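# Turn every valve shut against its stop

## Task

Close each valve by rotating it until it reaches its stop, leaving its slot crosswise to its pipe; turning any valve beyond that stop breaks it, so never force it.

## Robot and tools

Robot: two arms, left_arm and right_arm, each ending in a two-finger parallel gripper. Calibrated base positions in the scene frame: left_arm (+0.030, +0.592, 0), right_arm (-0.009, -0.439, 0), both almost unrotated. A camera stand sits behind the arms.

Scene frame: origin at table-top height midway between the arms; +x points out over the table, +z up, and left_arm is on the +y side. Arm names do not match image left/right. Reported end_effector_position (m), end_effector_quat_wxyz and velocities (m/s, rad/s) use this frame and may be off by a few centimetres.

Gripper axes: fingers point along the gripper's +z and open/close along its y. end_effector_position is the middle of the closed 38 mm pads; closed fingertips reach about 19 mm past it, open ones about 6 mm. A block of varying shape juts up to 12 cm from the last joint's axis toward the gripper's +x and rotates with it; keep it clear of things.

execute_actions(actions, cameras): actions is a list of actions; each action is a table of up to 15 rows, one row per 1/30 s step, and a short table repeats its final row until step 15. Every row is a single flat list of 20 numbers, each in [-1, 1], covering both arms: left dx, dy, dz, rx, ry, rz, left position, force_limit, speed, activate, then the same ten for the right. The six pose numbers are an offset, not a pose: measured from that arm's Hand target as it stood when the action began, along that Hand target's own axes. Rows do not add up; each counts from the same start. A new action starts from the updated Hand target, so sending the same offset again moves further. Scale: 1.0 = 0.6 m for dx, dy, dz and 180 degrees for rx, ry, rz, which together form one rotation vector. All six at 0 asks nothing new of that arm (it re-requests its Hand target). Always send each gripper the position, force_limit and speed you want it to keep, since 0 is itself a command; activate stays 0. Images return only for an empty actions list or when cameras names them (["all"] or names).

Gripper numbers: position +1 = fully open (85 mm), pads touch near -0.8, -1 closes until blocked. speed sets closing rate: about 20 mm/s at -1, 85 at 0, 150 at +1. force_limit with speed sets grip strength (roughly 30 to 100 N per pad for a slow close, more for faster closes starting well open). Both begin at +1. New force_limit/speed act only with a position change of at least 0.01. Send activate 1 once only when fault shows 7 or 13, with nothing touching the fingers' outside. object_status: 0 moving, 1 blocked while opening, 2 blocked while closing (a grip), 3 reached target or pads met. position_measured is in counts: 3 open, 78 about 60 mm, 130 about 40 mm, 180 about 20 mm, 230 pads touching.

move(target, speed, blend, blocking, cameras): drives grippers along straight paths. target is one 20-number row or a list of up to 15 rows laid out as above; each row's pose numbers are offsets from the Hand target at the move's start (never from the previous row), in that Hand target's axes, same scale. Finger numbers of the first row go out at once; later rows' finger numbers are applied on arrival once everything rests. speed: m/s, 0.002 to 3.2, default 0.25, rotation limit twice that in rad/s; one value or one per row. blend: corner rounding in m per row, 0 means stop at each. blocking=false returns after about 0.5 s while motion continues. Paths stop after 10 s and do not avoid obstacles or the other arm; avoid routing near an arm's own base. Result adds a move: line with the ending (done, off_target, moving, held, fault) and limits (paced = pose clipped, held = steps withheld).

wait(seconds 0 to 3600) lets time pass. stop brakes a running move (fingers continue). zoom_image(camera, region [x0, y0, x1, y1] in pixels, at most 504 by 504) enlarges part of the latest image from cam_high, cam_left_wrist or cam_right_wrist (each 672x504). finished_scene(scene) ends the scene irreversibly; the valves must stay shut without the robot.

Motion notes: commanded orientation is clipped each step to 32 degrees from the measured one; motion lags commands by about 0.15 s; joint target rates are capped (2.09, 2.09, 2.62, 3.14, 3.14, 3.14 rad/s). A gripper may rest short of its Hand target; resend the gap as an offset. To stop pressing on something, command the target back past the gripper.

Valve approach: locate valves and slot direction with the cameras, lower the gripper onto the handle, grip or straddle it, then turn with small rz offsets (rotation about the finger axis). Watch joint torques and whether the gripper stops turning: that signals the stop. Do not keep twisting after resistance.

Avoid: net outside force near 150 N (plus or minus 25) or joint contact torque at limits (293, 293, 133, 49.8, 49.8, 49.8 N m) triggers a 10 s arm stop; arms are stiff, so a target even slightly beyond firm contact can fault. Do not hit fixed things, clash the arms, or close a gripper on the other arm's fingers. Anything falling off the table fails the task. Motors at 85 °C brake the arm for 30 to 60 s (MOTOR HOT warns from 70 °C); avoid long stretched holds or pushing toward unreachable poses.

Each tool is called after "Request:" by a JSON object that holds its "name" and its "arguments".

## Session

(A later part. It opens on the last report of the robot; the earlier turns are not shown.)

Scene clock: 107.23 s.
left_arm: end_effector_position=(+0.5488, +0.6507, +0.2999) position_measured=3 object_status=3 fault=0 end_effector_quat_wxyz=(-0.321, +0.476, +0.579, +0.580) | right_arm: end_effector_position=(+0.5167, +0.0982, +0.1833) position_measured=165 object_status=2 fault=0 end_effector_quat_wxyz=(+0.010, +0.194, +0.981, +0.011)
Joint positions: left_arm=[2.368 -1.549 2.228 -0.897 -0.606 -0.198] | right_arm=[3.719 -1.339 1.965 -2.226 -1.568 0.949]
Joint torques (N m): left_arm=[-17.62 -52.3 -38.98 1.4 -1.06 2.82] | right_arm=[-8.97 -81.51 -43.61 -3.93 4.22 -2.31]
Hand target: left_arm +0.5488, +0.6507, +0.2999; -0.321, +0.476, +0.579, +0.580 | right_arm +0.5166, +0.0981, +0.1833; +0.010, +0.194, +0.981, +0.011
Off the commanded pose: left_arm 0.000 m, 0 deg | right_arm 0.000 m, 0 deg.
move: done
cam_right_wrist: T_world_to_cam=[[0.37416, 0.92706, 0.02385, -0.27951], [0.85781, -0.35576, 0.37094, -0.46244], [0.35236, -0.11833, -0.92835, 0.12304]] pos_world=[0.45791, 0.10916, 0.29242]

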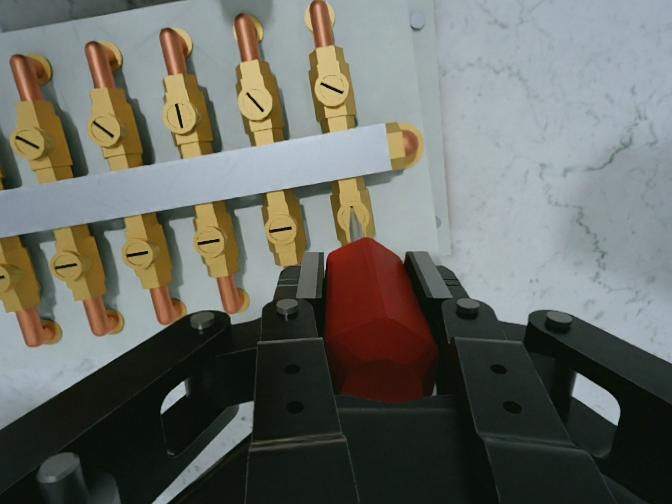

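Request:
{"name": "move", "arguments": {"target": [0,0,0,0,0,0,1,1,1,0,-0.0005,0.0001,0.0027,0,0,0,-0.97,0.8,-1,0], "speed": 0.03, "cameras": ["cam_right_wrist"]}}

Request:
{"name": "zoom_image", "arguments": {"camera": "cam_right_wrist", "region": [335, 190, 365, 220]}}

Scene clock: 107.90 s.
left_arm: end_effector_position=(+0.5488, +0.6507, +0.2999) position_measured=3 object_status=3 fault=0 end_effector_quat_wxyz=(-0.321, +0.476, +0.579, +0.580) | right_arm: end_effector_position=(+0.5170, +0.0981, +0.1817) position_measured=165 object_status=2 fault=0 end_effector_quat_wxyz=(+0.010, +0.194, +0.981, +0.011)
Joint positions: left_arm=[2.368 -1.549 2.228 -0.897 -0.606 -0.198] | right_arm=[3.719 -1.337 1.966 -2.229 -1.567 0.948]
Joint torques (N m): left_arm=[-18.73 -52.2 -39.11 1.01 -1.26 2.97] | right_arm=[-9.2 -50.94 -39.16 -14.18 3.68 -2.57]
Hand target: left_arm +0.5488, +0.6507, +0.2999; -0.321, +0.476, +0.579, +0.580 | right_arm +0.5170, +0.0981, +0.1816; +0.010, +0.194, +0.981, +0.011
Off the commanded pose: left_arm 0.000 m, 0 deg | right_arm 0.000 m, 0 deg.
move: done
cam_right_wrist: T_world_to_cam=[[0.37407, 0.9271, 0.02376, -0.27942], [0.8579, -0.35565, 0.37083, -0.46216], [0.35224, -0.11833, -0.9284, 0.1215]] pos_world=[0.45821, 0.10906, 0.29082]

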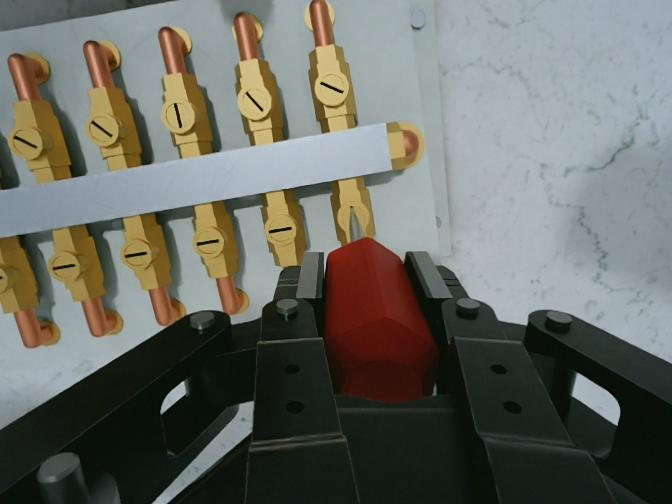

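Scaled by 16.800 from the camera's image (finer frame: 960x720).

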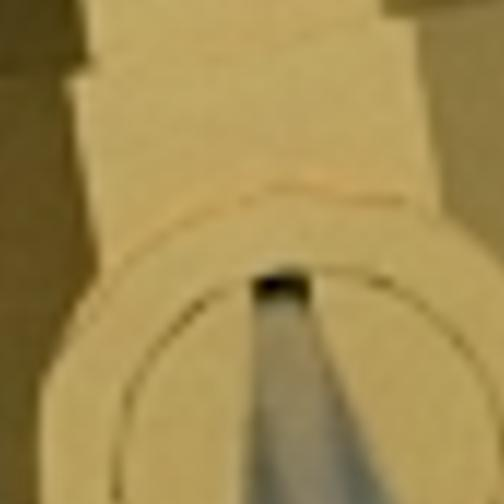

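Request:
{"name": "move", "arguments": {"target": [[0,0,0,0,0,0,1,1,1,0,-0.00125,-0.001,0.0002,-0.00133,0.0029,-0.1111,-0.97,0.8,-1,0],[0,0,0,0,0,0,1,1,1,0,-0.0028,-0.0015,0.0003,-0.00267,0.0058,-0.2222,-0.97,0.8,-1,0],[0,0,0,0,0,0,1,1,1,0,-0.0044,-0.0015,0.0003,-0.004,0.0087,-0.3333,-0.97,0.8,-1,0],[0,0,0,0,0,0,1,1,1,0,-0.0059,-0.001,0.0003,-0.0053,0.0116,-0.4444,-0.97,0.8,-1,0],[0,0,0,0,0,0,1,1,1,0,-0.0068,-0.0006,0.0003,-0.0061,0.0133,-0.5111,-0.97,0.8,-1,0],[0,0,0,0,0,0,1,1,1,0,-0.0070,-0.0003,0.0003,-0.0063,0.0137,-0.5272,-0.97,0.8,-1,0]], "speed": [0.2,0.3,0.3,0.3,0.2,0.08], "blend": [0.02,0.02,0.02,0.02,0.01,0], "cameras": ["cam_right_wrist"]}}

Request:
{"name": "zoom_image", "arguments": {"camera": "cam_right_wrist", "region": [335, 190, 365, 220]}}

Scene clock: 112.30 s.
left_arm: end_effector_position=(+0.5488, +0.6507, +0.2999) position_measured=3 object_status=3 fault=0 end_effector_quat_wxyz=(-0.321, +0.476, +0.579, +0.580) | right_arm: end_effector_position=(+0.5208, +0.0963, +0.1815) position_measured=165 object_status=2 fault=0 end_effector_quat_wxyz=(-0.002, -0.591, +0.806, +0.013)
Joint positions: left_arm=[2.368 -1.549 2.228 -0.897 -0.606 -0.198] | right_arm=[3.705 -1.327 1.944 -2.18 -1.546 -0.722]
Joint torques (N m): left_arm=[-16.51 -53.44 -38.23 1.34 -1.38 2.38] | right_arm=[10.34 -36.72 -31.68 9.27 6.66 -4.5]
Hand target: left_arm +0.5488, +0.6507, +0.2999; -0.321, +0.476, +0.579, +0.580 | right_arm +0.5208, +0.0963, +0.1815; -0.002, -0.591, +0.806, +0.013
Off the commanded pose: left_arm 0.000 m, 0 deg | right_arm 0.000 m, 0 deg.
move: done
cam_right_wrist: T_world_to_cam=[[-0.95581, 0.29324, 0.02115, 0.47486], [0.28014, 0.88656, 0.36816, -0.28427], [0.08921, 0.35781, -0.92952, 0.21107]] pos_world=[0.51468, 0.03725, 0.29081]

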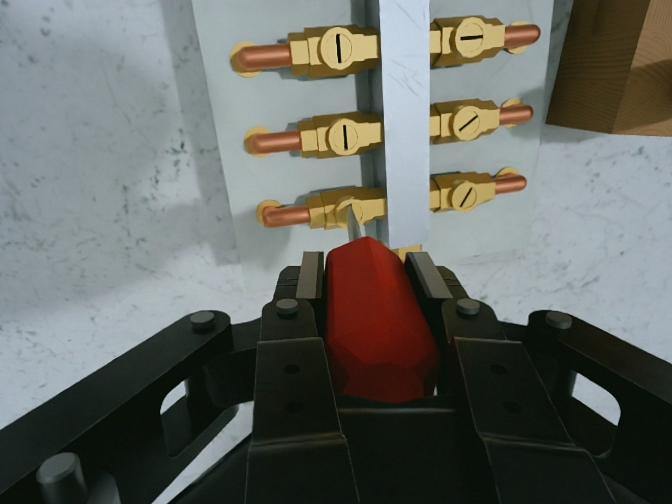

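Scaled by 16.800 from the camera's image (finer frame: 960x720).

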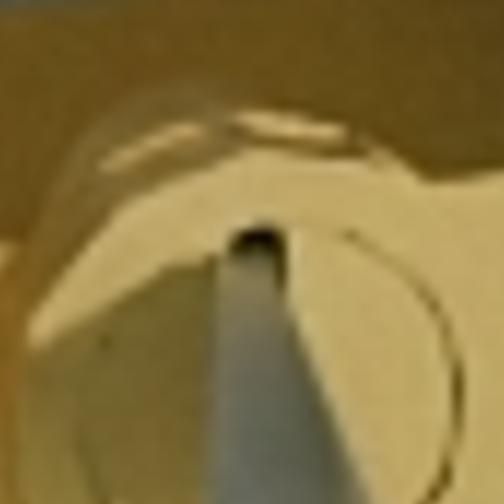

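Request:
{"name": "move", "arguments": {"target": [0,0,0,0,0,0,1,1,1,0,-0.0003,0.0007,-0.03,0,0,0,-0.97,0.8,-1,0], "speed": 0.2, "cameras": ["cam_high","cam_right_wrist"]}}

Request:
{"name": "zoom_image", "arguments": {"camera": "cam_right_wrist", "region": [310, 150, 410, 250]}}

Request:
{"name": "zoom_image", "arguments": {"camera": "cam_high", "region": [150, 150, 402, 402]}}

Scene clock: 113.30 s.
left_arm: end_effector_position=(+0.5488, +0.6507, +0.2999) position_measured=3 object_status=3 fault=0 end_effector_quat_wxyz=(-0.321, +0.476, +0.579, +0.580) | right_arm: end_effector_position=(+0.5207, +0.0963, +0.1993) position_measured=165 object_status=2 fault=0 end_effector_quat_wxyz=(-0.002, -0.591, +0.806, +0.013)
Joint positions: left_arm=[2.368 -1.549 2.228 -0.897 -0.606 -0.198] | right_arm=[3.705 -1.345 1.929 -2.148 -1.546 -0.722]
Joint torques (N m): left_arm=[-20.23 -55.36 -40.66 1.23 -1.5 3.47] | right_arm=[-14.68 -78.18 -55.36 -0.77 -2.09 0.43]
Hand target: left_arm +0.5488, +0.6507, +0.2999; -0.321, +0.476, +0.579, +0.580 | right_arm +0.5208, +0.0963, +0.1995; -0.002, -0.591, +0.806, +0.013
Off the commanded pose: left_arm 0.000 m, 0 deg | right_arm 0.000 m, 0 deg.
move: done
cam_right_wrist: T_world_to_cam=[[-0.95591, 0.29291, 0.02115, 0.47455], [0.27983, 0.88663, 0.36822, -0.29069], [0.08911, 0.3579, -0.9295, 0.22766]] pos_world=[0.51468, 0.03725, 0.30861]

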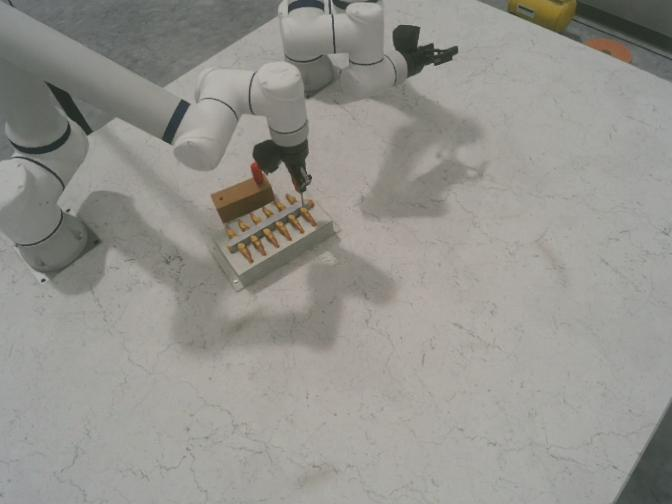

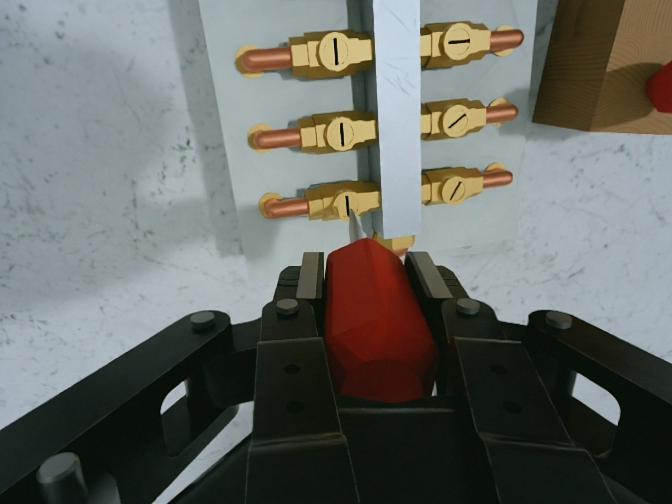

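Scaled by 5.040 from the camera's image (finer frame: 960x720).

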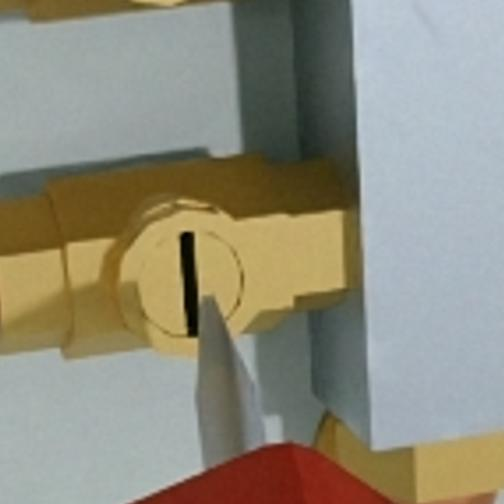

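Scaled by 2.000 from the camera's image (finer frame: 960x720).

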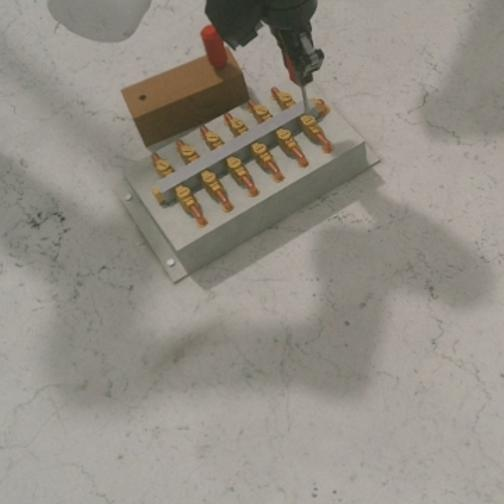

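Request:
{"name": "move", "arguments": {"target": [0,0,0,0,0,0,1,1,1,0,0.0141,0.1104,0,0.0028,-0.0061,0.2361,-0.97,0.8,-1,0], "speed": 0.3, "cameras": ["cam_high","cam_right_wrist"]}}

Request:
{"name": "zoom_image", "arguments": {"camera": "cam_right_wrist", "region": [325, 180, 375, 230]}}

Request:
{"name": "zoom_image", "arguments": {"camera": "cam_high", "region": [190, 120, 350, 280]}}

Scene clock: 115.90 s.
left_arm: end_effector_position=(+0.5488, +0.6507, +0.2999) position_measured=3 object_status=3 fault=0 end_effector_quat_wxyz=(-0.321, +0.476, +0.579, +0.580) | right_arm: end_effector_position=(+0.4551, +0.1081, +0.2010) position_measured=165 object_status=2 fault=0 end_effector_quat_wxyz=(+0.003, -0.259, +0.966, +0.013)
Joint positions: left_arm=[2.368 -1.549 2.228 -0.897 -0.606 -0.198] | right_arm=[3.771 -1.407 2.008 -2.187 -1.548 0.085]
Joint torques (N m): left_arm=[-19.83 -52.84 -39.17 0.8 -1.16 2.61] | right_arm=[11.28 -73.99 -38.48 -11.3 -1.89 1.06]
Hand target: left_arm +0.5488, +0.6507, +0.2999; -0.321, +0.476, +0.579, +0.580 | right_arm +0.4551, +0.1081, +0.2010; +0.003, -0.259, +0.966, +0.013
Off the commanded pose: left_arm 0.000 m, 0 deg | right_arm 0.000 m, 0 deg.
move: done
cam_right_wrist: T_world_to_cam=[[-0.50684, 0.86177, 0.02164, 0.14235], [0.80491, 0.46412, 0.36974, -0.47702], [0.30859, 0.20482, -0.92888, 0.14741]] pos_world=[0.41062, 0.06853, 0.31022]

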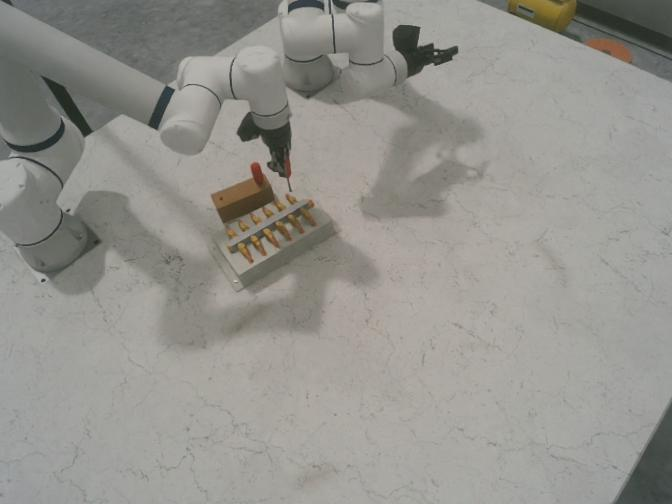

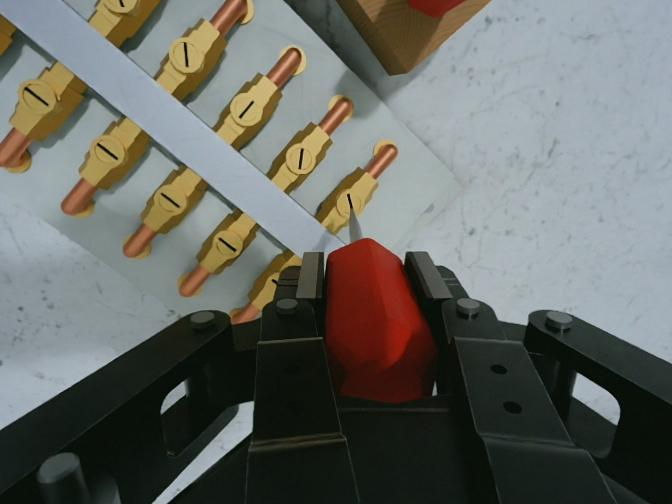

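Scaled by 10.080 from the camera's image (finer frame: 960x720).

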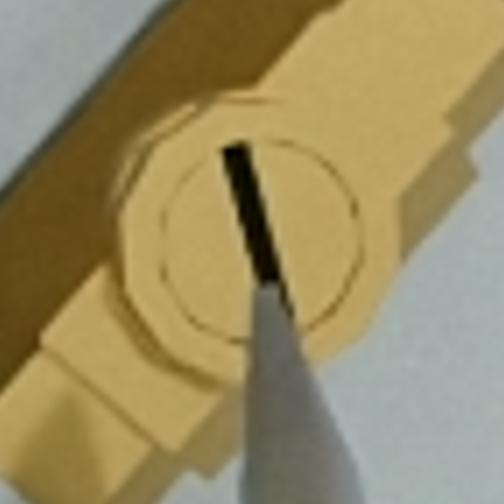

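Scaled by 3.150 from the camera's image (finer frame: 960x720).

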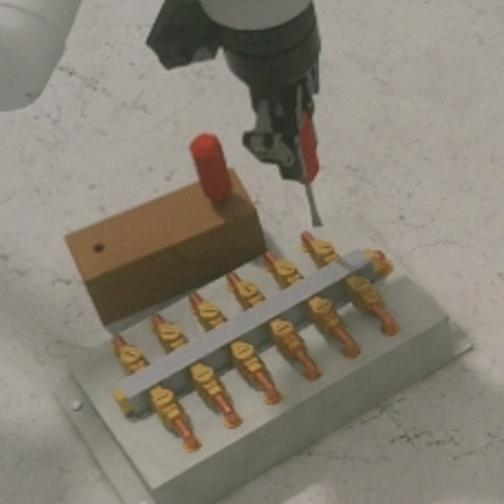

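Request:
{"name": "move", "arguments": {"target": [0,0,0,0,0,0,1,1,1,0,0.0003,-0.0007,0.0258,0,0,0,-0.97,0.8,-1,0], "speed": 0.1, "cameras": ["cam_right_wrist"]}}

Request:
{"name": "zoom_image", "arguments": {"camera": "cam_right_wrist", "region": [325, 180, 375, 230]}}

Scene clock: 118.57 s.
left_arm: end_effector_position=(+0.5488, +0.6507, +0.2999) position_measured=3 object_status=3 fault=0 end_effector_quat_wxyz=(-0.321, +0.476, +0.579, +0.580) | right_arm: end_effector_position=(+0.4551, +0.1081, +0.1857) position_measured=165 object_status=2 fault=0 end_effector_quat_wxyz=(+0.003, -0.259, +0.966, +0.013)
Joint positions: left_arm=[2.368 -1.549 2.228 -0.897 -0.606 -0.198] | right_arm=[3.771 -1.391 2.021 -2.217 -1.548 0.086]
Joint torques (N m): left_arm=[-19.62 -51.82 -40.45 1.13 -1.2 2.29] | right_arm=[-7.94 -47.98 -37.7 -11.43 -1.67 -2.07]
Hand target: left_arm +0.5488, +0.6507, +0.2999; -0.321, +0.476, +0.579, +0.580 | right_arm +0.4551, +0.1081, +0.1855; +0.003, -0.259, +0.966, +0.013
Off the commanded pose: left_arm 0.000 m, 0 deg | right_arm 0.000 m, 0 deg.
move: done
cam_right_wrist: T_world_to_cam=[[-0.50655, 0.86194, 0.02163, 0.14256], [0.80506, 0.46385, 0.36977, -0.47141], [0.30869, 0.20472, -0.92887, 0.13316]] pos_world=[0.41062, 0.06853, 0.29492]

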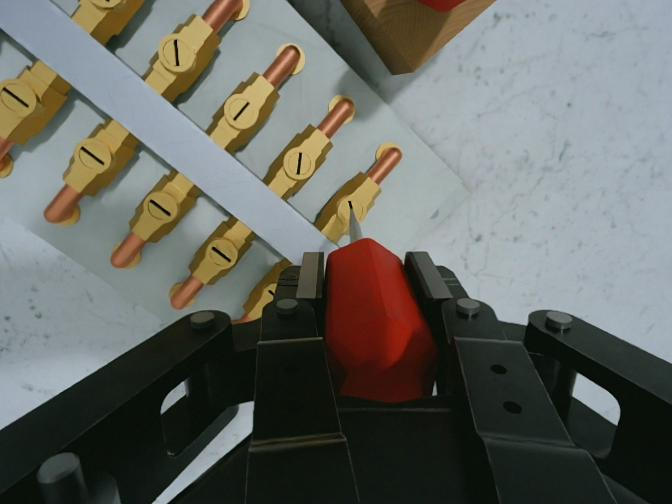

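Scaled by 10.080 from the camera's image (finer frame: 960x720).

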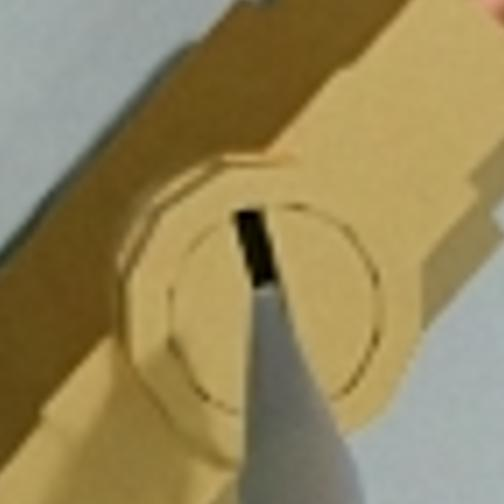

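Request:
{"name": "move", "arguments": {"target": [0,0,0,0,0,0,1,1,1,0,0.0002,-0.0005,0.0167,0,0,0,-0.97,0.8,-1,0], "speed": 0.06, "cameras": ["cam_right_wrist"]}}

Request:
{"name": "zoom_image", "arguments": {"camera": "cam_right_wrist", "region": [335, 190, 365, 220]}}

Scene clock: 119.43 s.
left_arm: end_effector_position=(+0.5488, +0.6507, +0.2999) position_measured=3 object_status=3 fault=0 end_effector_quat_wxyz=(-0.321, +0.476, +0.579, +0.580) | right_arm: end_effector_position=(+0.4551, +0.1081, +0.1756) position_measured=165 object_status=2 fault=0 end_effector_quat_wxyz=(+0.003, -0.259, +0.966, +0.013)
Joint positions: left_arm=[2.368 -1.549 2.228 -0.897 -0.606 -0.198] | right_arm=[3.77 -1.38 2.03 -2.236 -1.548 0.085]
Joint torques (N m): left_arm=[-20.17 -54.11 -39.07 1.35 -0.7 2.75] | right_arm=[-14.29 -50.74 -37.27 -11.31 -1.59 -2.49]
Hand target: left_arm +0.5488, +0.6507, +0.2999; -0.321, +0.476, +0.579, +0.580 | right_arm +0.4551, +0.1081, +0.1755; +0.003, -0.259, +0.966, +0.013
Off the commanded pose: left_arm 0.000 m, 0 deg | right_arm 0.000 m, 0 deg.
move: done
cam_right_wrist: T_world_to_cam=[[-0.50667, 0.86187, 0.02172, 0.14289], [0.80502, 0.46393, 0.36974, -0.46761], [0.30859, 0.20482, -0.92888, 0.12383]] pos_world=[0.41062, 0.06843, 0.28482]

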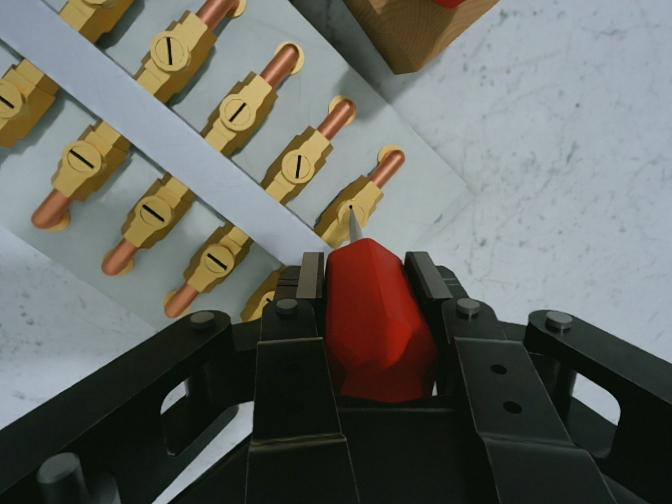

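Scaled by 16.800 from the camera's image (finer frame: 960x720).

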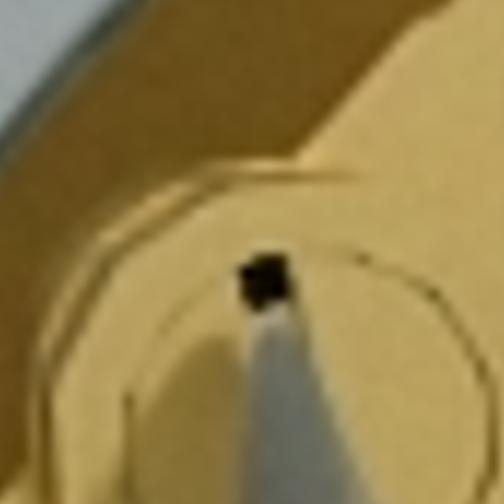

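Request:
{"name": "move", "arguments": {"target": [0,0,0,0,0,0,1,1,1,0,-0.0004,0.0001,0.0052,0,0,0,-0.97,0.8,-1,0], "speed": 0.04, "cameras": ["cam_right_wrist"]}}

Request:
{"name": "zoom_image", "arguments": {"camera": "cam_right_wrist", "region": [335, 190, 365, 220]}}

Scene clock: 120.23 s.
left_arm: end_effector_position=(+0.5488, +0.6507, +0.2999) position_measured=3 object_status=3 fault=0 end_effector_quat_wxyz=(-0.321, +0.476, +0.579, +0.580) | right_arm: end_effector_position=(+0.4553, +0.1083, +0.1724) position_measured=165 object_status=2 fault=0 end_effector_quat_wxyz=(+0.003, -0.259, +0.966, +0.013)
Joint positions: left_arm=[2.368 -1.549 2.228 -0.897 -0.606 -0.198] | right_arm=[3.771 -1.376 2.032 -2.242 -1.548 0.086]
Joint torques (N m): left_arm=[-19.02 -53.24 -40.76 0.4 -1.02 2.59] | right_arm=[8.41 -51.72 -37.04 -11.71 -1.23 0.86]
Hand target: left_arm +0.5488, +0.6507, +0.2999; -0.321, +0.476, +0.579, +0.580 | right_arm +0.4553, +0.1083, +0.1723; +0.003, -0.259, +0.966, +0.013
Off the commanded pose: left_arm 0.000 m, 0 deg | right_arm 0.000 m, 0 deg.
move: done
cam_right_wrist: T_world_to_cam=[[-0.50667, 0.86187, 0.02172, 0.14288], [0.80502, 0.46393, 0.36974, -0.46668], [0.30859, 0.20482, -0.92888, 0.12076]] pos_world=[0.41082, 0.06863, 0.28162]

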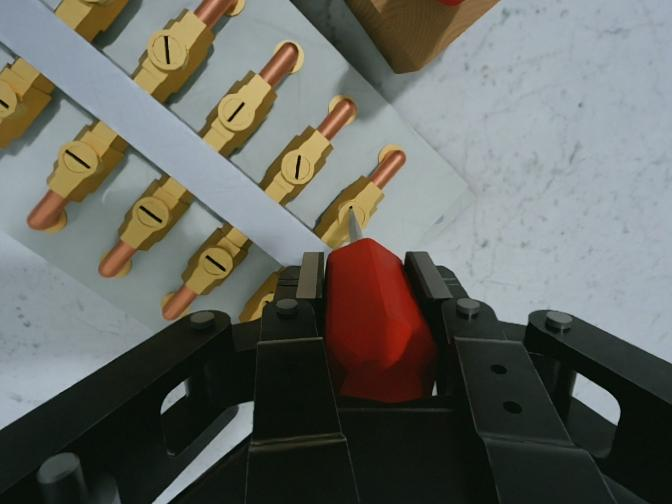

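Scaled by 16.800 from the camera's image (finer frame: 960x720).

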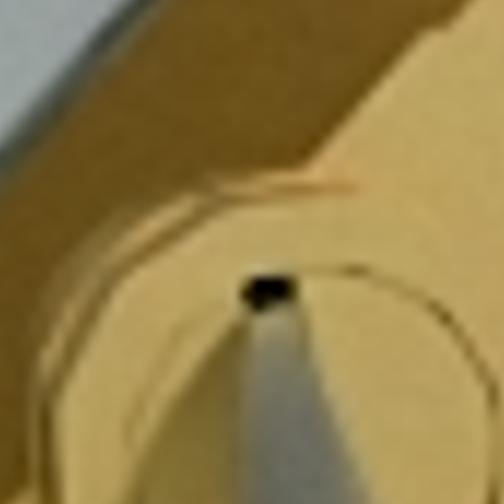

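Request:
{"name": "move", "arguments": {"target": [0,0,0,0,0,0,1,1,1,0,0.0,0.0001,0.0036,0,0,0,-0.97,0.8,-1,0], "speed": 0.03, "cameras": ["cam_right_wrist"]}}

Request:
{"name": "zoom_image", "arguments": {"camera": "cam_right_wrist", "region": [335, 190, 365, 220]}}

Scene clock: 120.90 s.
left_arm: end_effector_position=(+0.5488, +0.6507, +0.2999) position_measured=3 object_status=3 fault=0 end_effector_quat_wxyz=(-0.321, +0.476, +0.579, +0.580) | right_arm: end_effector_position=(+0.4554, +0.1085, +0.1704) position_measured=165 object_status=2 fault=0 end_effector_quat_wxyz=(+0.004, -0.259, +0.966, +0.013)
Joint positions: left_arm=[2.368 -1.549 2.228 -0.897 -0.606 -0.198] | right_arm=[3.771 -1.373 2.033 -2.246 -1.548 0.086]
Joint torques (N m): left_arm=[-20.43 -52.97 -40.83 1.27 -1.73 2.71] | right_arm=[11.59 -27.57 -20.43 -7.83 -1.1 0.49]
Hand target: left_arm +0.5488, +0.6507, +0.2999; -0.321, +0.476, +0.579, +0.580 | right_arm +0.4553, +0.1084, +0.1702; +0.003, -0.259, +0.966, +0.013
Off the commanded pose: left_arm 0.000 m, 0 deg | right_arm 0.000 m, 0 deg.
move: done
cam_right_wrist: T_world_to_cam=[[-0.50662, 0.86189, 0.02167, 0.14275], [0.80494, 0.46384, 0.37004, -0.46608], [0.30888, 0.20492, -0.92876, 0.1187]] pos_world=[0.41082, 0.06883, 0.27962]

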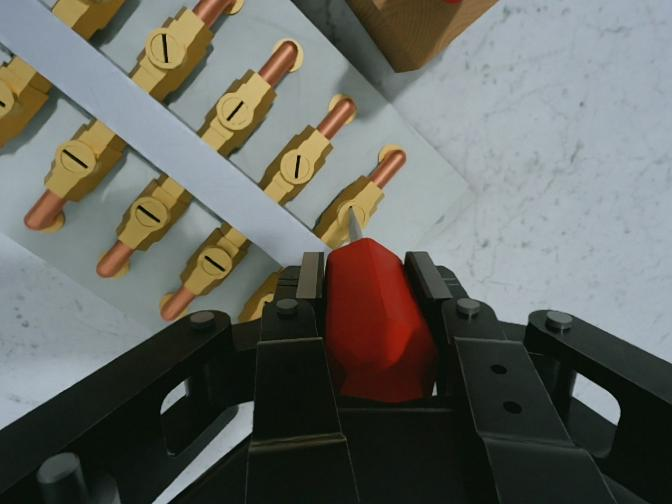

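Scaled by 16.800 from the camera's image (finer frame: 960x720).

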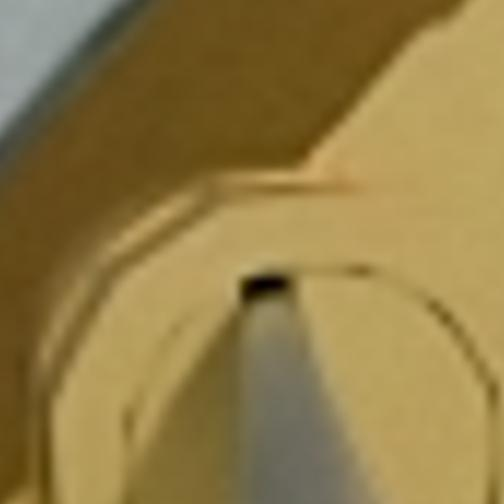

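Request:
{"name": "move", "arguments": {"target": [0,0,0,0,0,0,1,1,1,0,-0.0006,-0.0006,0.0006,-0.00067,0.00144,-0.0556,-0.97,0.8,-1,0], "speed": 0.1, "cameras": ["cam_right_wrist"]}}

Request:
{"name": "zoom_image", "arguments": {"camera": "cam_right_wrist", "region": [335, 190, 365, 220]}}

Scene clock: 125.80 s.
left_arm: end_effector_position=(+0.5488, +0.6507, +0.2999) position_measured=3 object_status=3 fault=0 end_effector_quat_wxyz=(-0.321, +0.476, +0.579, +0.580) | right_arm: end_effector_position=(+0.4558, +0.1083, +0.1698) position_measured=165 object_status=2 fault=0 end_effector_quat_wxyz=(+0.002, -0.342, +0.940, +0.013)
Joint positions: left_arm=[2.368 -1.549 2.228 -0.897 -0.606 -0.198] | right_arm=[3.769 -1.372 2.031 -2.241 -1.546 -0.09]
Joint torques (N m): left_arm=[-20.63 -54.23 -41.39 0.64 -1.07 2.84] | right_arm=[-7.61 -64 -61.91 -2.65 4.12 -2.97]
Hand target: left_arm +0.5488, +0.6507, +0.2999; -0.321, +0.476, +0.579, +0.580 | right_arm +0.4558, +0.1083, +0.1698; +0.002, -0.342, +0.940, +0.013
Off the commanded pose: left_arm 0.000 m, 0 deg | right_arm 0.000 m, 0 deg.
move: done
cam_right_wrist: T_world_to_cam=[[-0.64851, 0.76091, 0.02148, 0.21875], [0.71237, 0.59671, 0.36941, -0.43821], [0.26827, 0.25486, -0.92902, 0.13114]] pos_world=[0.41885, 0.06162, 0.27902]

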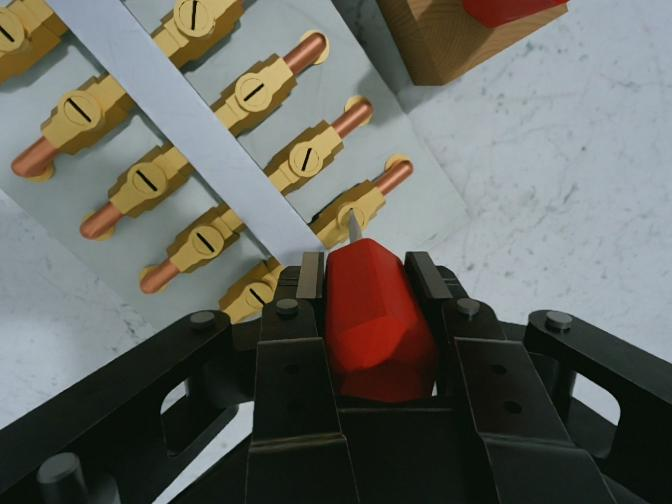

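Scaled by 16.800 from the camera's image (finer frame: 960x720).

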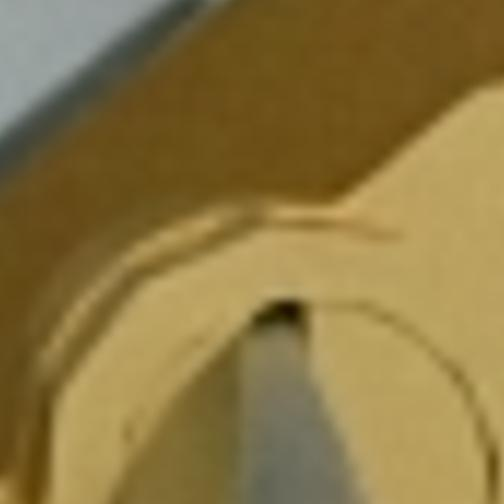

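Request:
{"name": "move", "arguments": {"target": [0,0,0,0,0,0,1,1,1,0,-0.0012,-0.001,0.0004,-0.00133,0.0029,-0.1111,-0.97,0.8,-1,0], "speed": 0.15, "cameras": ["cam_right_wrist"]}}

Request:
{"name": "zoom_image", "arguments": {"camera": "cam_right_wrist", "region": [335, 190, 365, 220]}}

Scene clock: 127.67 s.
left_arm: end_effector_position=(+0.5488, +0.6507, +0.2999) position_measured=3 object_status=3 fault=0 end_effector_quat_wxyz=(-0.321, +0.476, +0.579, +0.580) | right_arm: end_effector_position=(+0.4567, +0.1083, +0.1696) position_measured=165 object_status=2 fault=0 end_effector_quat_wxyz=(-0.001, -0.500, +0.866, +0.013)
Joint positions: left_arm=[2.368 -1.549 2.228 -0.897 -0.606 -0.198] | right_arm=[3.768 -1.368 2.024 -2.228 -1.544 -0.441]
Joint torques (N m): left_arm=[-17.15 -51.42 -39.04 0.63 -1.29 2.88] | right_arm=[-0.05 -46.71 -43.64 4.42 6.85 -3.04]
Hand target: left_arm +0.5488, +0.6507, +0.2999; -0.321, +0.476, +0.579, +0.580 | right_arm +0.4567, +0.1083, +0.1696; -0.001, -0.500, +0.866, +0.013
Off the commanded pose: left_arm 0.000 m, 0 deg | right_arm 0.000 m, 0 deg.
move: done
cam_right_wrist: T_world_to_cam=[[-0.86969, 0.49315, 0.02122, 0.34945], [0.46531, 0.80474, 0.36861, -0.34838], [0.1647, 0.33045, -0.92934, 0.16992]] pos_world=[0.43803, 0.05187, 0.27891]

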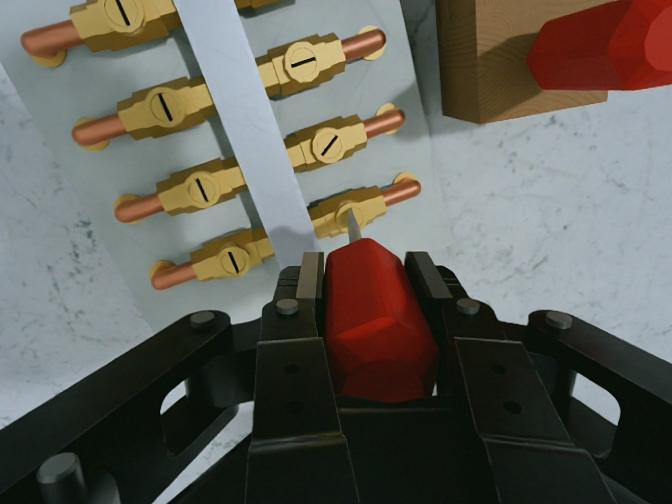

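Scaled by 16.800 from the camera's image (finer frame: 960x720).

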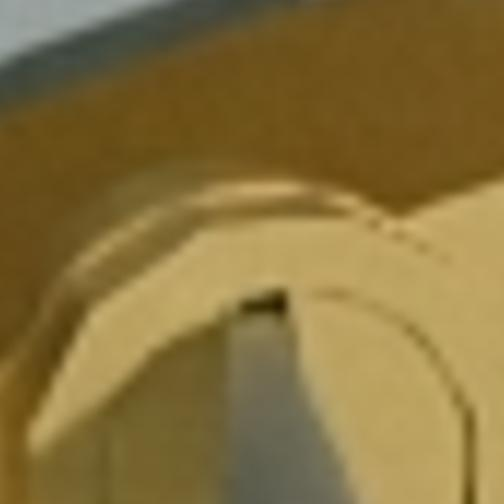

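Request:
{"name": "move", "arguments": {"target": [[0,0,0,0,0,0,1,1,1,0,-0.0007,-0.0007,0.0001,-0.0008,0.0018,-0.0694,-0.97,0.8,-1,0],[0,0,0,0,0,0,1,1,1,0,-0.001,0.0001,-0.03,-0.0008,0.0018,-0.0694,-0.97,0.8,-1,0]], "speed": [0.1,0.2], "cameras": ["cam_right_wrist"]}}

Request:
{"name": "zoom_image", "arguments": {"camera": "cam_right_wrist", "region": [310, 150, 410, 250]}}

Scene clock: 129.87 s.
left_arm: end_effector_position=(+0.5488, +0.6507, +0.2999) position_measured=3 object_status=3 fault=0 end_effector_quat_wxyz=(-0.321, +0.476, +0.579, +0.580) | right_arm: end_effector_position=(+0.4572, +0.1085, +0.1874) position_measured=165 object_status=2 fault=0 end_effector_quat_wxyz=(-0.002, -0.591, +0.806, +0.013)
Joint positions: left_arm=[2.368 -1.549 2.228 -0.897 -0.606 -0.198] | right_arm=[3.768 -1.385 2.005 -2.186 -1.545 -0.659]
Joint torques (N m): left_arm=[-19.89 -55.88 -39.48 1.22 -1.79 3.07] | right_arm=[-15.86 -75.08 -53.35 -0.61 -1.82 -2.71]
Hand target: left_arm +0.5488, +0.6507, +0.2999; -0.321, +0.476, +0.579, +0.580 | right_arm +0.4572, +0.1085, +0.1876; -0.002, -0.591, +0.806, +0.013
Off the commanded pose: left_arm 0.000 m, 0 deg | right_arm 0.000 m, 0 deg.
move: done
cam_right_wrist: T_world_to_cam=[[-0.95588, 0.29297, 0.02124, 0.41049], [0.27993, 0.88664, 0.36811, -0.27936], [0.08901, 0.35782, -0.92954, 0.21795]] pos_world=[0.45118, 0.04945, 0.29671]

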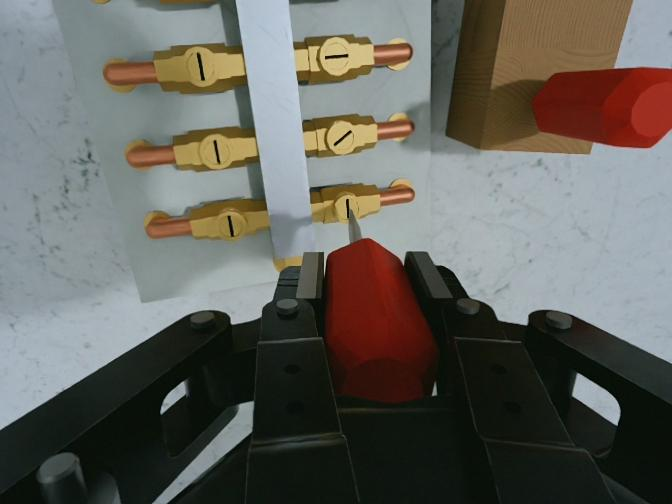

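Scaled by 5.040 from the camera's image (finer frame: 960x720).

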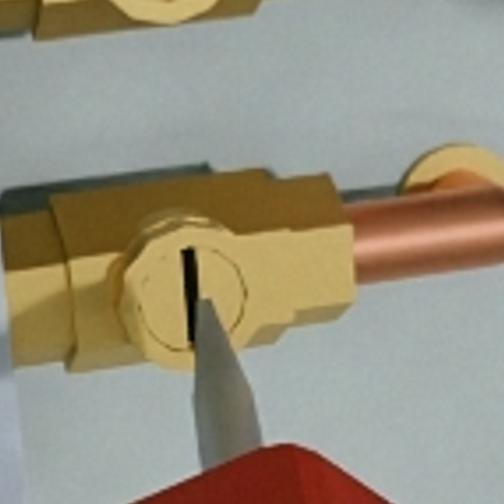

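Request:
{"name": "move", "arguments": {"target": [[0,0,0,0,0,0,1,1,1,0,0.0663,-0.0011,0.0067,0.0044,-0.0096,0.3689,-0.97,0.8,-1,0],[0,0,0,0,0,0,1,1,1,0,0.0665,-0.0015,0.0218,0.0044,-0.0096,0.3689,-0.97,0.8,-1,0]], "speed": [0.4,0.08], "cameras": ["cam_right_wrist"]}}

Request:
{"name": "zoom_image", "arguments": {"camera": "cam_right_wrist", "region": [335, 190, 365, 220]}}

Scene clock: 133.73 s.
left_arm: end_effector_position=(+0.5488, +0.6507, +0.2999) position_measured=3 object_status=3 fault=0 end_effector_quat_wxyz=(-0.321, +0.476, +0.579, +0.580) | right_arm: end_effector_position=(+0.4458, +0.0704, +0.1742) position_measured=165 object_status=2 fault=0 end_effector_quat_wxyz=(+0.006, -0.053, +0.998, +0.013)
Joint positions: left_arm=[2.368 -1.549 2.228 -0.897 -0.606 -0.198] | right_arm=[3.735 -1.432 2.099 -2.261 -1.555 0.467]
Joint torques (N m): left_arm=[-17.09 -52.79 -40.55 0.85 -1.09 2.65] | right_arm=[-13.2 -46.55 -36.15 -10.99 -1.97 0.77]
Hand target: left_arm +0.5488, +0.6507, +0.2999; -0.321, +0.476, +0.579, +0.580 | right_arm +0.4458, +0.0704, +0.1740; +0.006, -0.053, +0.998, +0.013
Off the commanded pose: left_arm 0.000 m, 0 deg | right_arm 0.000 m, 0 deg.
move: done
cam_right_wrist: T_world_to_cam=[[-0.11375, 0.99325, 0.02247, -0.01385], [0.92371, 0.0974, 0.3705, -0.46936], [0.36581, 0.0629, -0.92856, 0.1175]] pos_world=[0.389, 0.05208, 0.28332]

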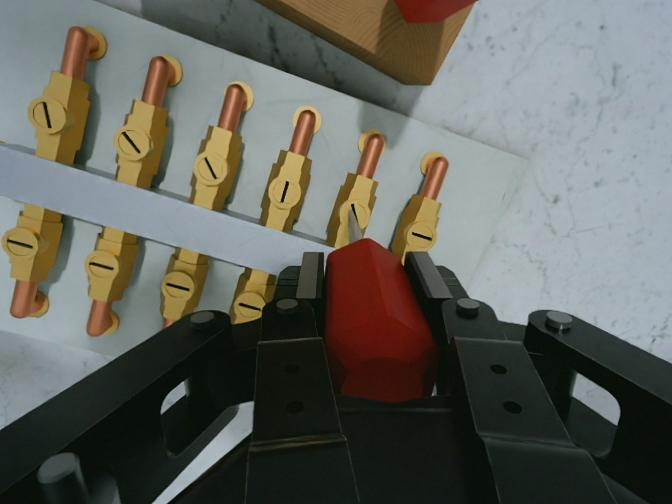

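Scaled by 16.800 from the camera's image (finer frame: 960x720).

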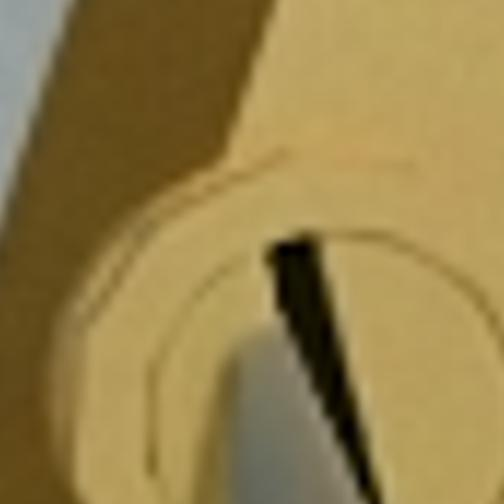

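Request:
{"name": "move", "arguments": {"target": [0,0,0,0,0,0,1,1,1,0,0.0025,0.0023,0.0015,0.0001,-0.0002,0.0083,-0.97,0.8,-1,0], "speed": 0.06, "cameras": ["cam_right_wrist"]}}

Request:
{"name": "zoom_image", "arguments": {"camera": "cam_right_wrist", "region": [335, 190, 365, 220]}}

Scene clock: 134.57 s.
left_arm: end_effector_position=(+0.5488, +0.6507, +0.2999) position_measured=3 object_status=3 fault=0 end_effector_quat_wxyz=(-0.321, +0.476, +0.579, +0.580) | right_arm: end_effector_position=(+0.4442, +0.0716, +0.1732) position_measured=165 object_status=2 fault=0 end_effector_quat_wxyz=(+0.007, -0.040, +0.999, +0.013)
Joint positions: left_arm=[2.368 -1.549 2.228 -0.897 -0.606 -0.198] | right_arm=[3.738 -1.431 2.1 -2.264 -1.556 0.496]
Joint torques (N m): left_arm=[-17.27 -56.2 -40.55 0.89 -1.11 2.96] | right_arm=[11.18 -43.73 -36.57 -11.52 -2.04 0.36]
Hand target: left_arm +0.5488, +0.6507, +0.2999; -0.321, +0.476, +0.579, +0.580 | right_arm +0.4442, +0.0716, +0.1731; +0.007, -0.040, +0.999, +0.013
Off the commanded pose: left_arm 0.000 m, 0 deg | right_arm 0.000 m, 0 deg.
move: done
cam_right_wrist: T_world_to_cam=[[-0.08818, 0.99585, 0.02246, -0.0268], [0.92591, 0.07363, 0.3705, -0.46688], [0.36731, 0.05346, -0.92856, 0.1171]] pos_world=[0.38692, 0.05481, 0.28232]

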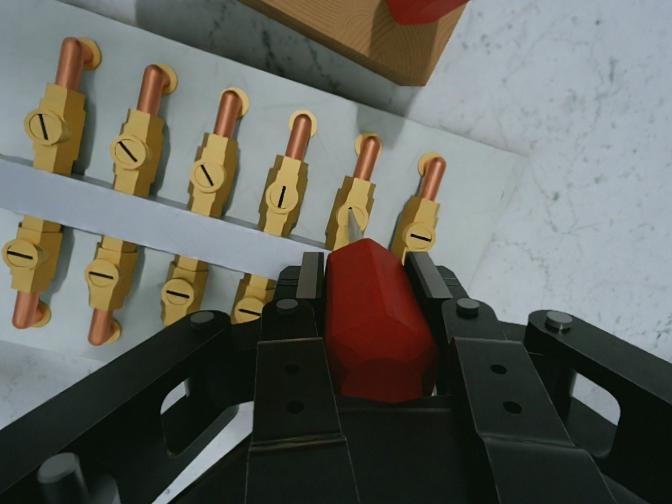

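Scaled by 16.800 from the camera's image (finer frame: 960x720).

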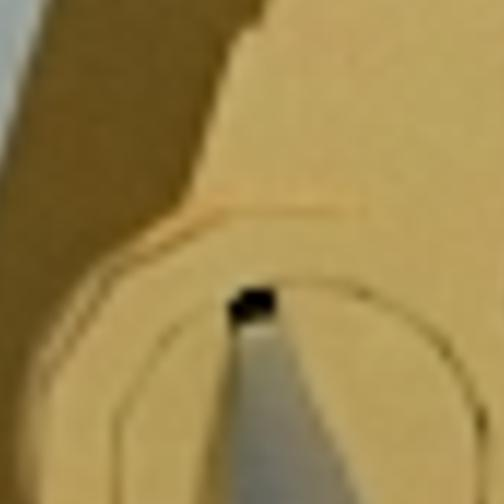

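Request:
{"name": "move", "arguments": {"target": [0,0,0,0,0,0,1,1,1,0,-0.0003,-0.0001,0.0052,0,0,0,-0.97,0.8,-1,0], "speed": 0.03, "cameras": ["cam_right_wrist"]}}

Request:
{"name": "zoom_image", "arguments": {"camera": "cam_right_wrist", "region": [335, 190, 365, 220]}}

Scene clock: 135.20 s.
left_arm: end_effector_position=(+0.5488, +0.6507, +0.2999) position_measured=3 object_status=3 fault=0 end_effector_quat_wxyz=(-0.321, +0.476, +0.579, +0.580) | right_arm: end_effector_position=(+0.4443, +0.0716, +0.1699) position_measured=165 object_status=2 fault=0 end_effector_quat_wxyz=(+0.006, -0.040, +0.999, +0.013)
Joint positions: left_arm=[2.368 -1.549 2.228 -0.897 -0.606 -0.198] | right_arm=[3.738 -1.427 2.103 -2.27 -1.556 0.496]
Joint torques (N m): left_arm=[-16.24 -54.96 -40.07 0.45 -1.21 2.91] | right_arm=[-10.13 -43.05 -42.19 -10.31 -0.49 -1.04]
Hand target: left_arm +0.5488, +0.6507, +0.2999; -0.321, +0.476, +0.579, +0.580 | right_arm +0.4444, +0.0717, +0.1700; +0.007, -0.040, +0.999, +0.013
Off the commanded pose: left_arm 0.000 m, 0 deg | right_arm 0.000 m, 0 deg.
move: done
cam_right_wrist: T_world_to_cam=[[-0.08779, 0.99589, 0.02232, -0.02683], [0.92606, 0.07334, 0.37018, -0.46574], [0.36702, 0.05316, -0.92869, 0.11426]] pos_world=[0.38701, 0.0548, 0.27912]

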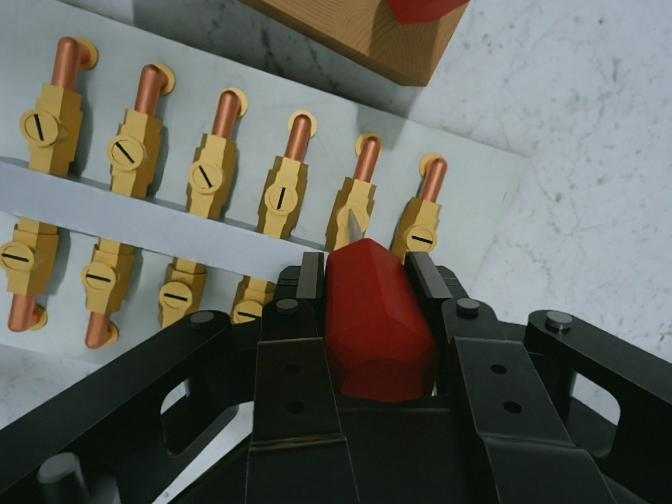

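Scaled by 16.800 from the camera's image (finer frame: 960x720).

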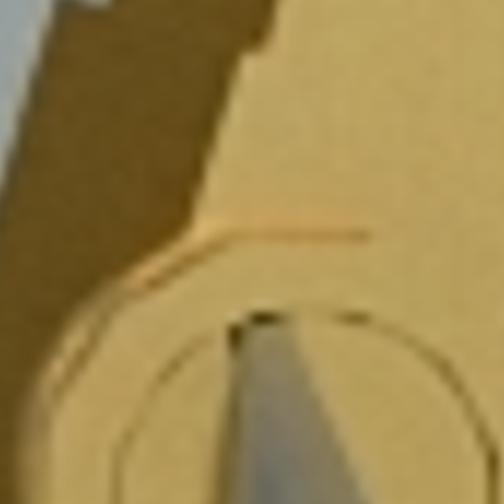

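Request:
{"name": "move", "arguments": {"target": [[0,0,0,0,0,0,1,1,1,0,0,0,-0.0025,0,0,0,-0.97,0.8,-1,0],[0,0,0,0,0,0,1,1,1,0,-0.0008,-0.0003,-0.0025,0,0,0,-0.97,0.8,-1,0]], "speed": 0.04, "cameras": ["cam_right_wrist"]}}

Request:
{"name": "zoom_image", "arguments": {"camera": "cam_right_wrist", "region": [335, 190, 365, 220]}}

Scene clock: 135.90 s.
left_arm: end_effector_position=(+0.5488, +0.6507, +0.2999) position_measured=3 object_status=3 fault=0 end_effector_quat_wxyz=(-0.321, +0.476, +0.579, +0.580) | right_arm: end_effector_position=(+0.4449, +0.0715, +0.1715) position_measured=165 object_status=2 fault=0 end_effector_quat_wxyz=(+0.007, -0.040, +0.999, +0.013)
Joint positions: left_arm=[2.368 -1.549 2.228 -0.897 -0.606 -0.198] | right_arm=[3.737 -1.429 2.101 -2.267 -1.556 0.496]
Joint torques (N m): left_arm=[-20.41 -54.55 -39.92 0.48 -1.17 2.43] | right_arm=[-15.74 -67.95 -52.1 -0.6 1.83 -2.67]
Hand target: left_arm +0.5488, +0.6507, +0.2999; -0.321, +0.476, +0.579, +0.580 | right_arm +0.4449, +0.0715, +0.1715; +0.007, -0.040, +0.999, +0.013
Off the commanded pose: left_arm 0.000 m, 0 deg | right_arm 0.000 m, 0 deg.
move: done
cam_right_wrist: T_world_to_cam=[[-0.08787, 0.99588, 0.02247, -0.02673], [0.92594, 0.07334, 0.37049, -0.46689], [0.36732, 0.05336, -0.92856, 0.11528]] pos_world=[0.38762, 0.05471, 0.28062]

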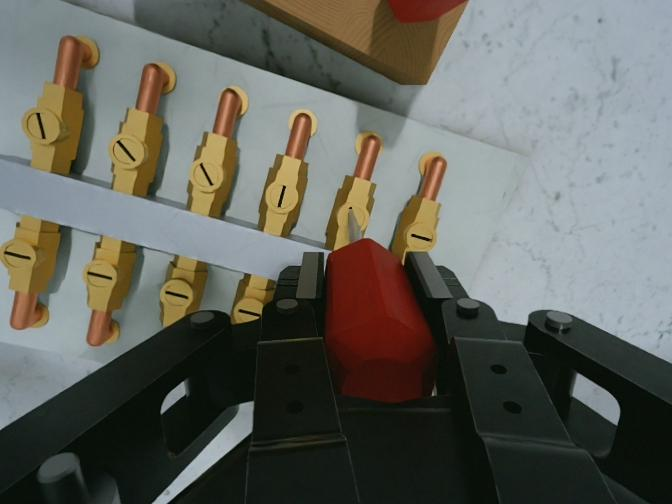

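Scaled by 16.800 from the camera's image (finer frame: 960x720).

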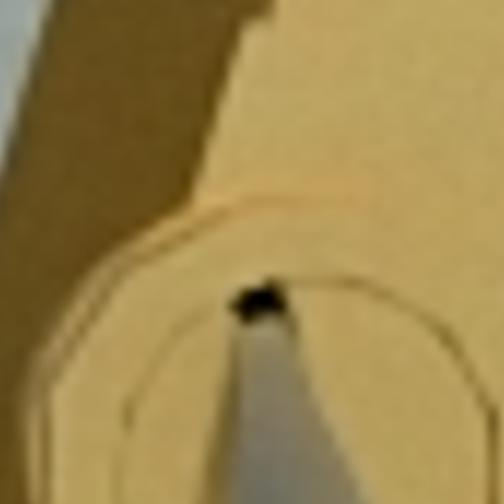

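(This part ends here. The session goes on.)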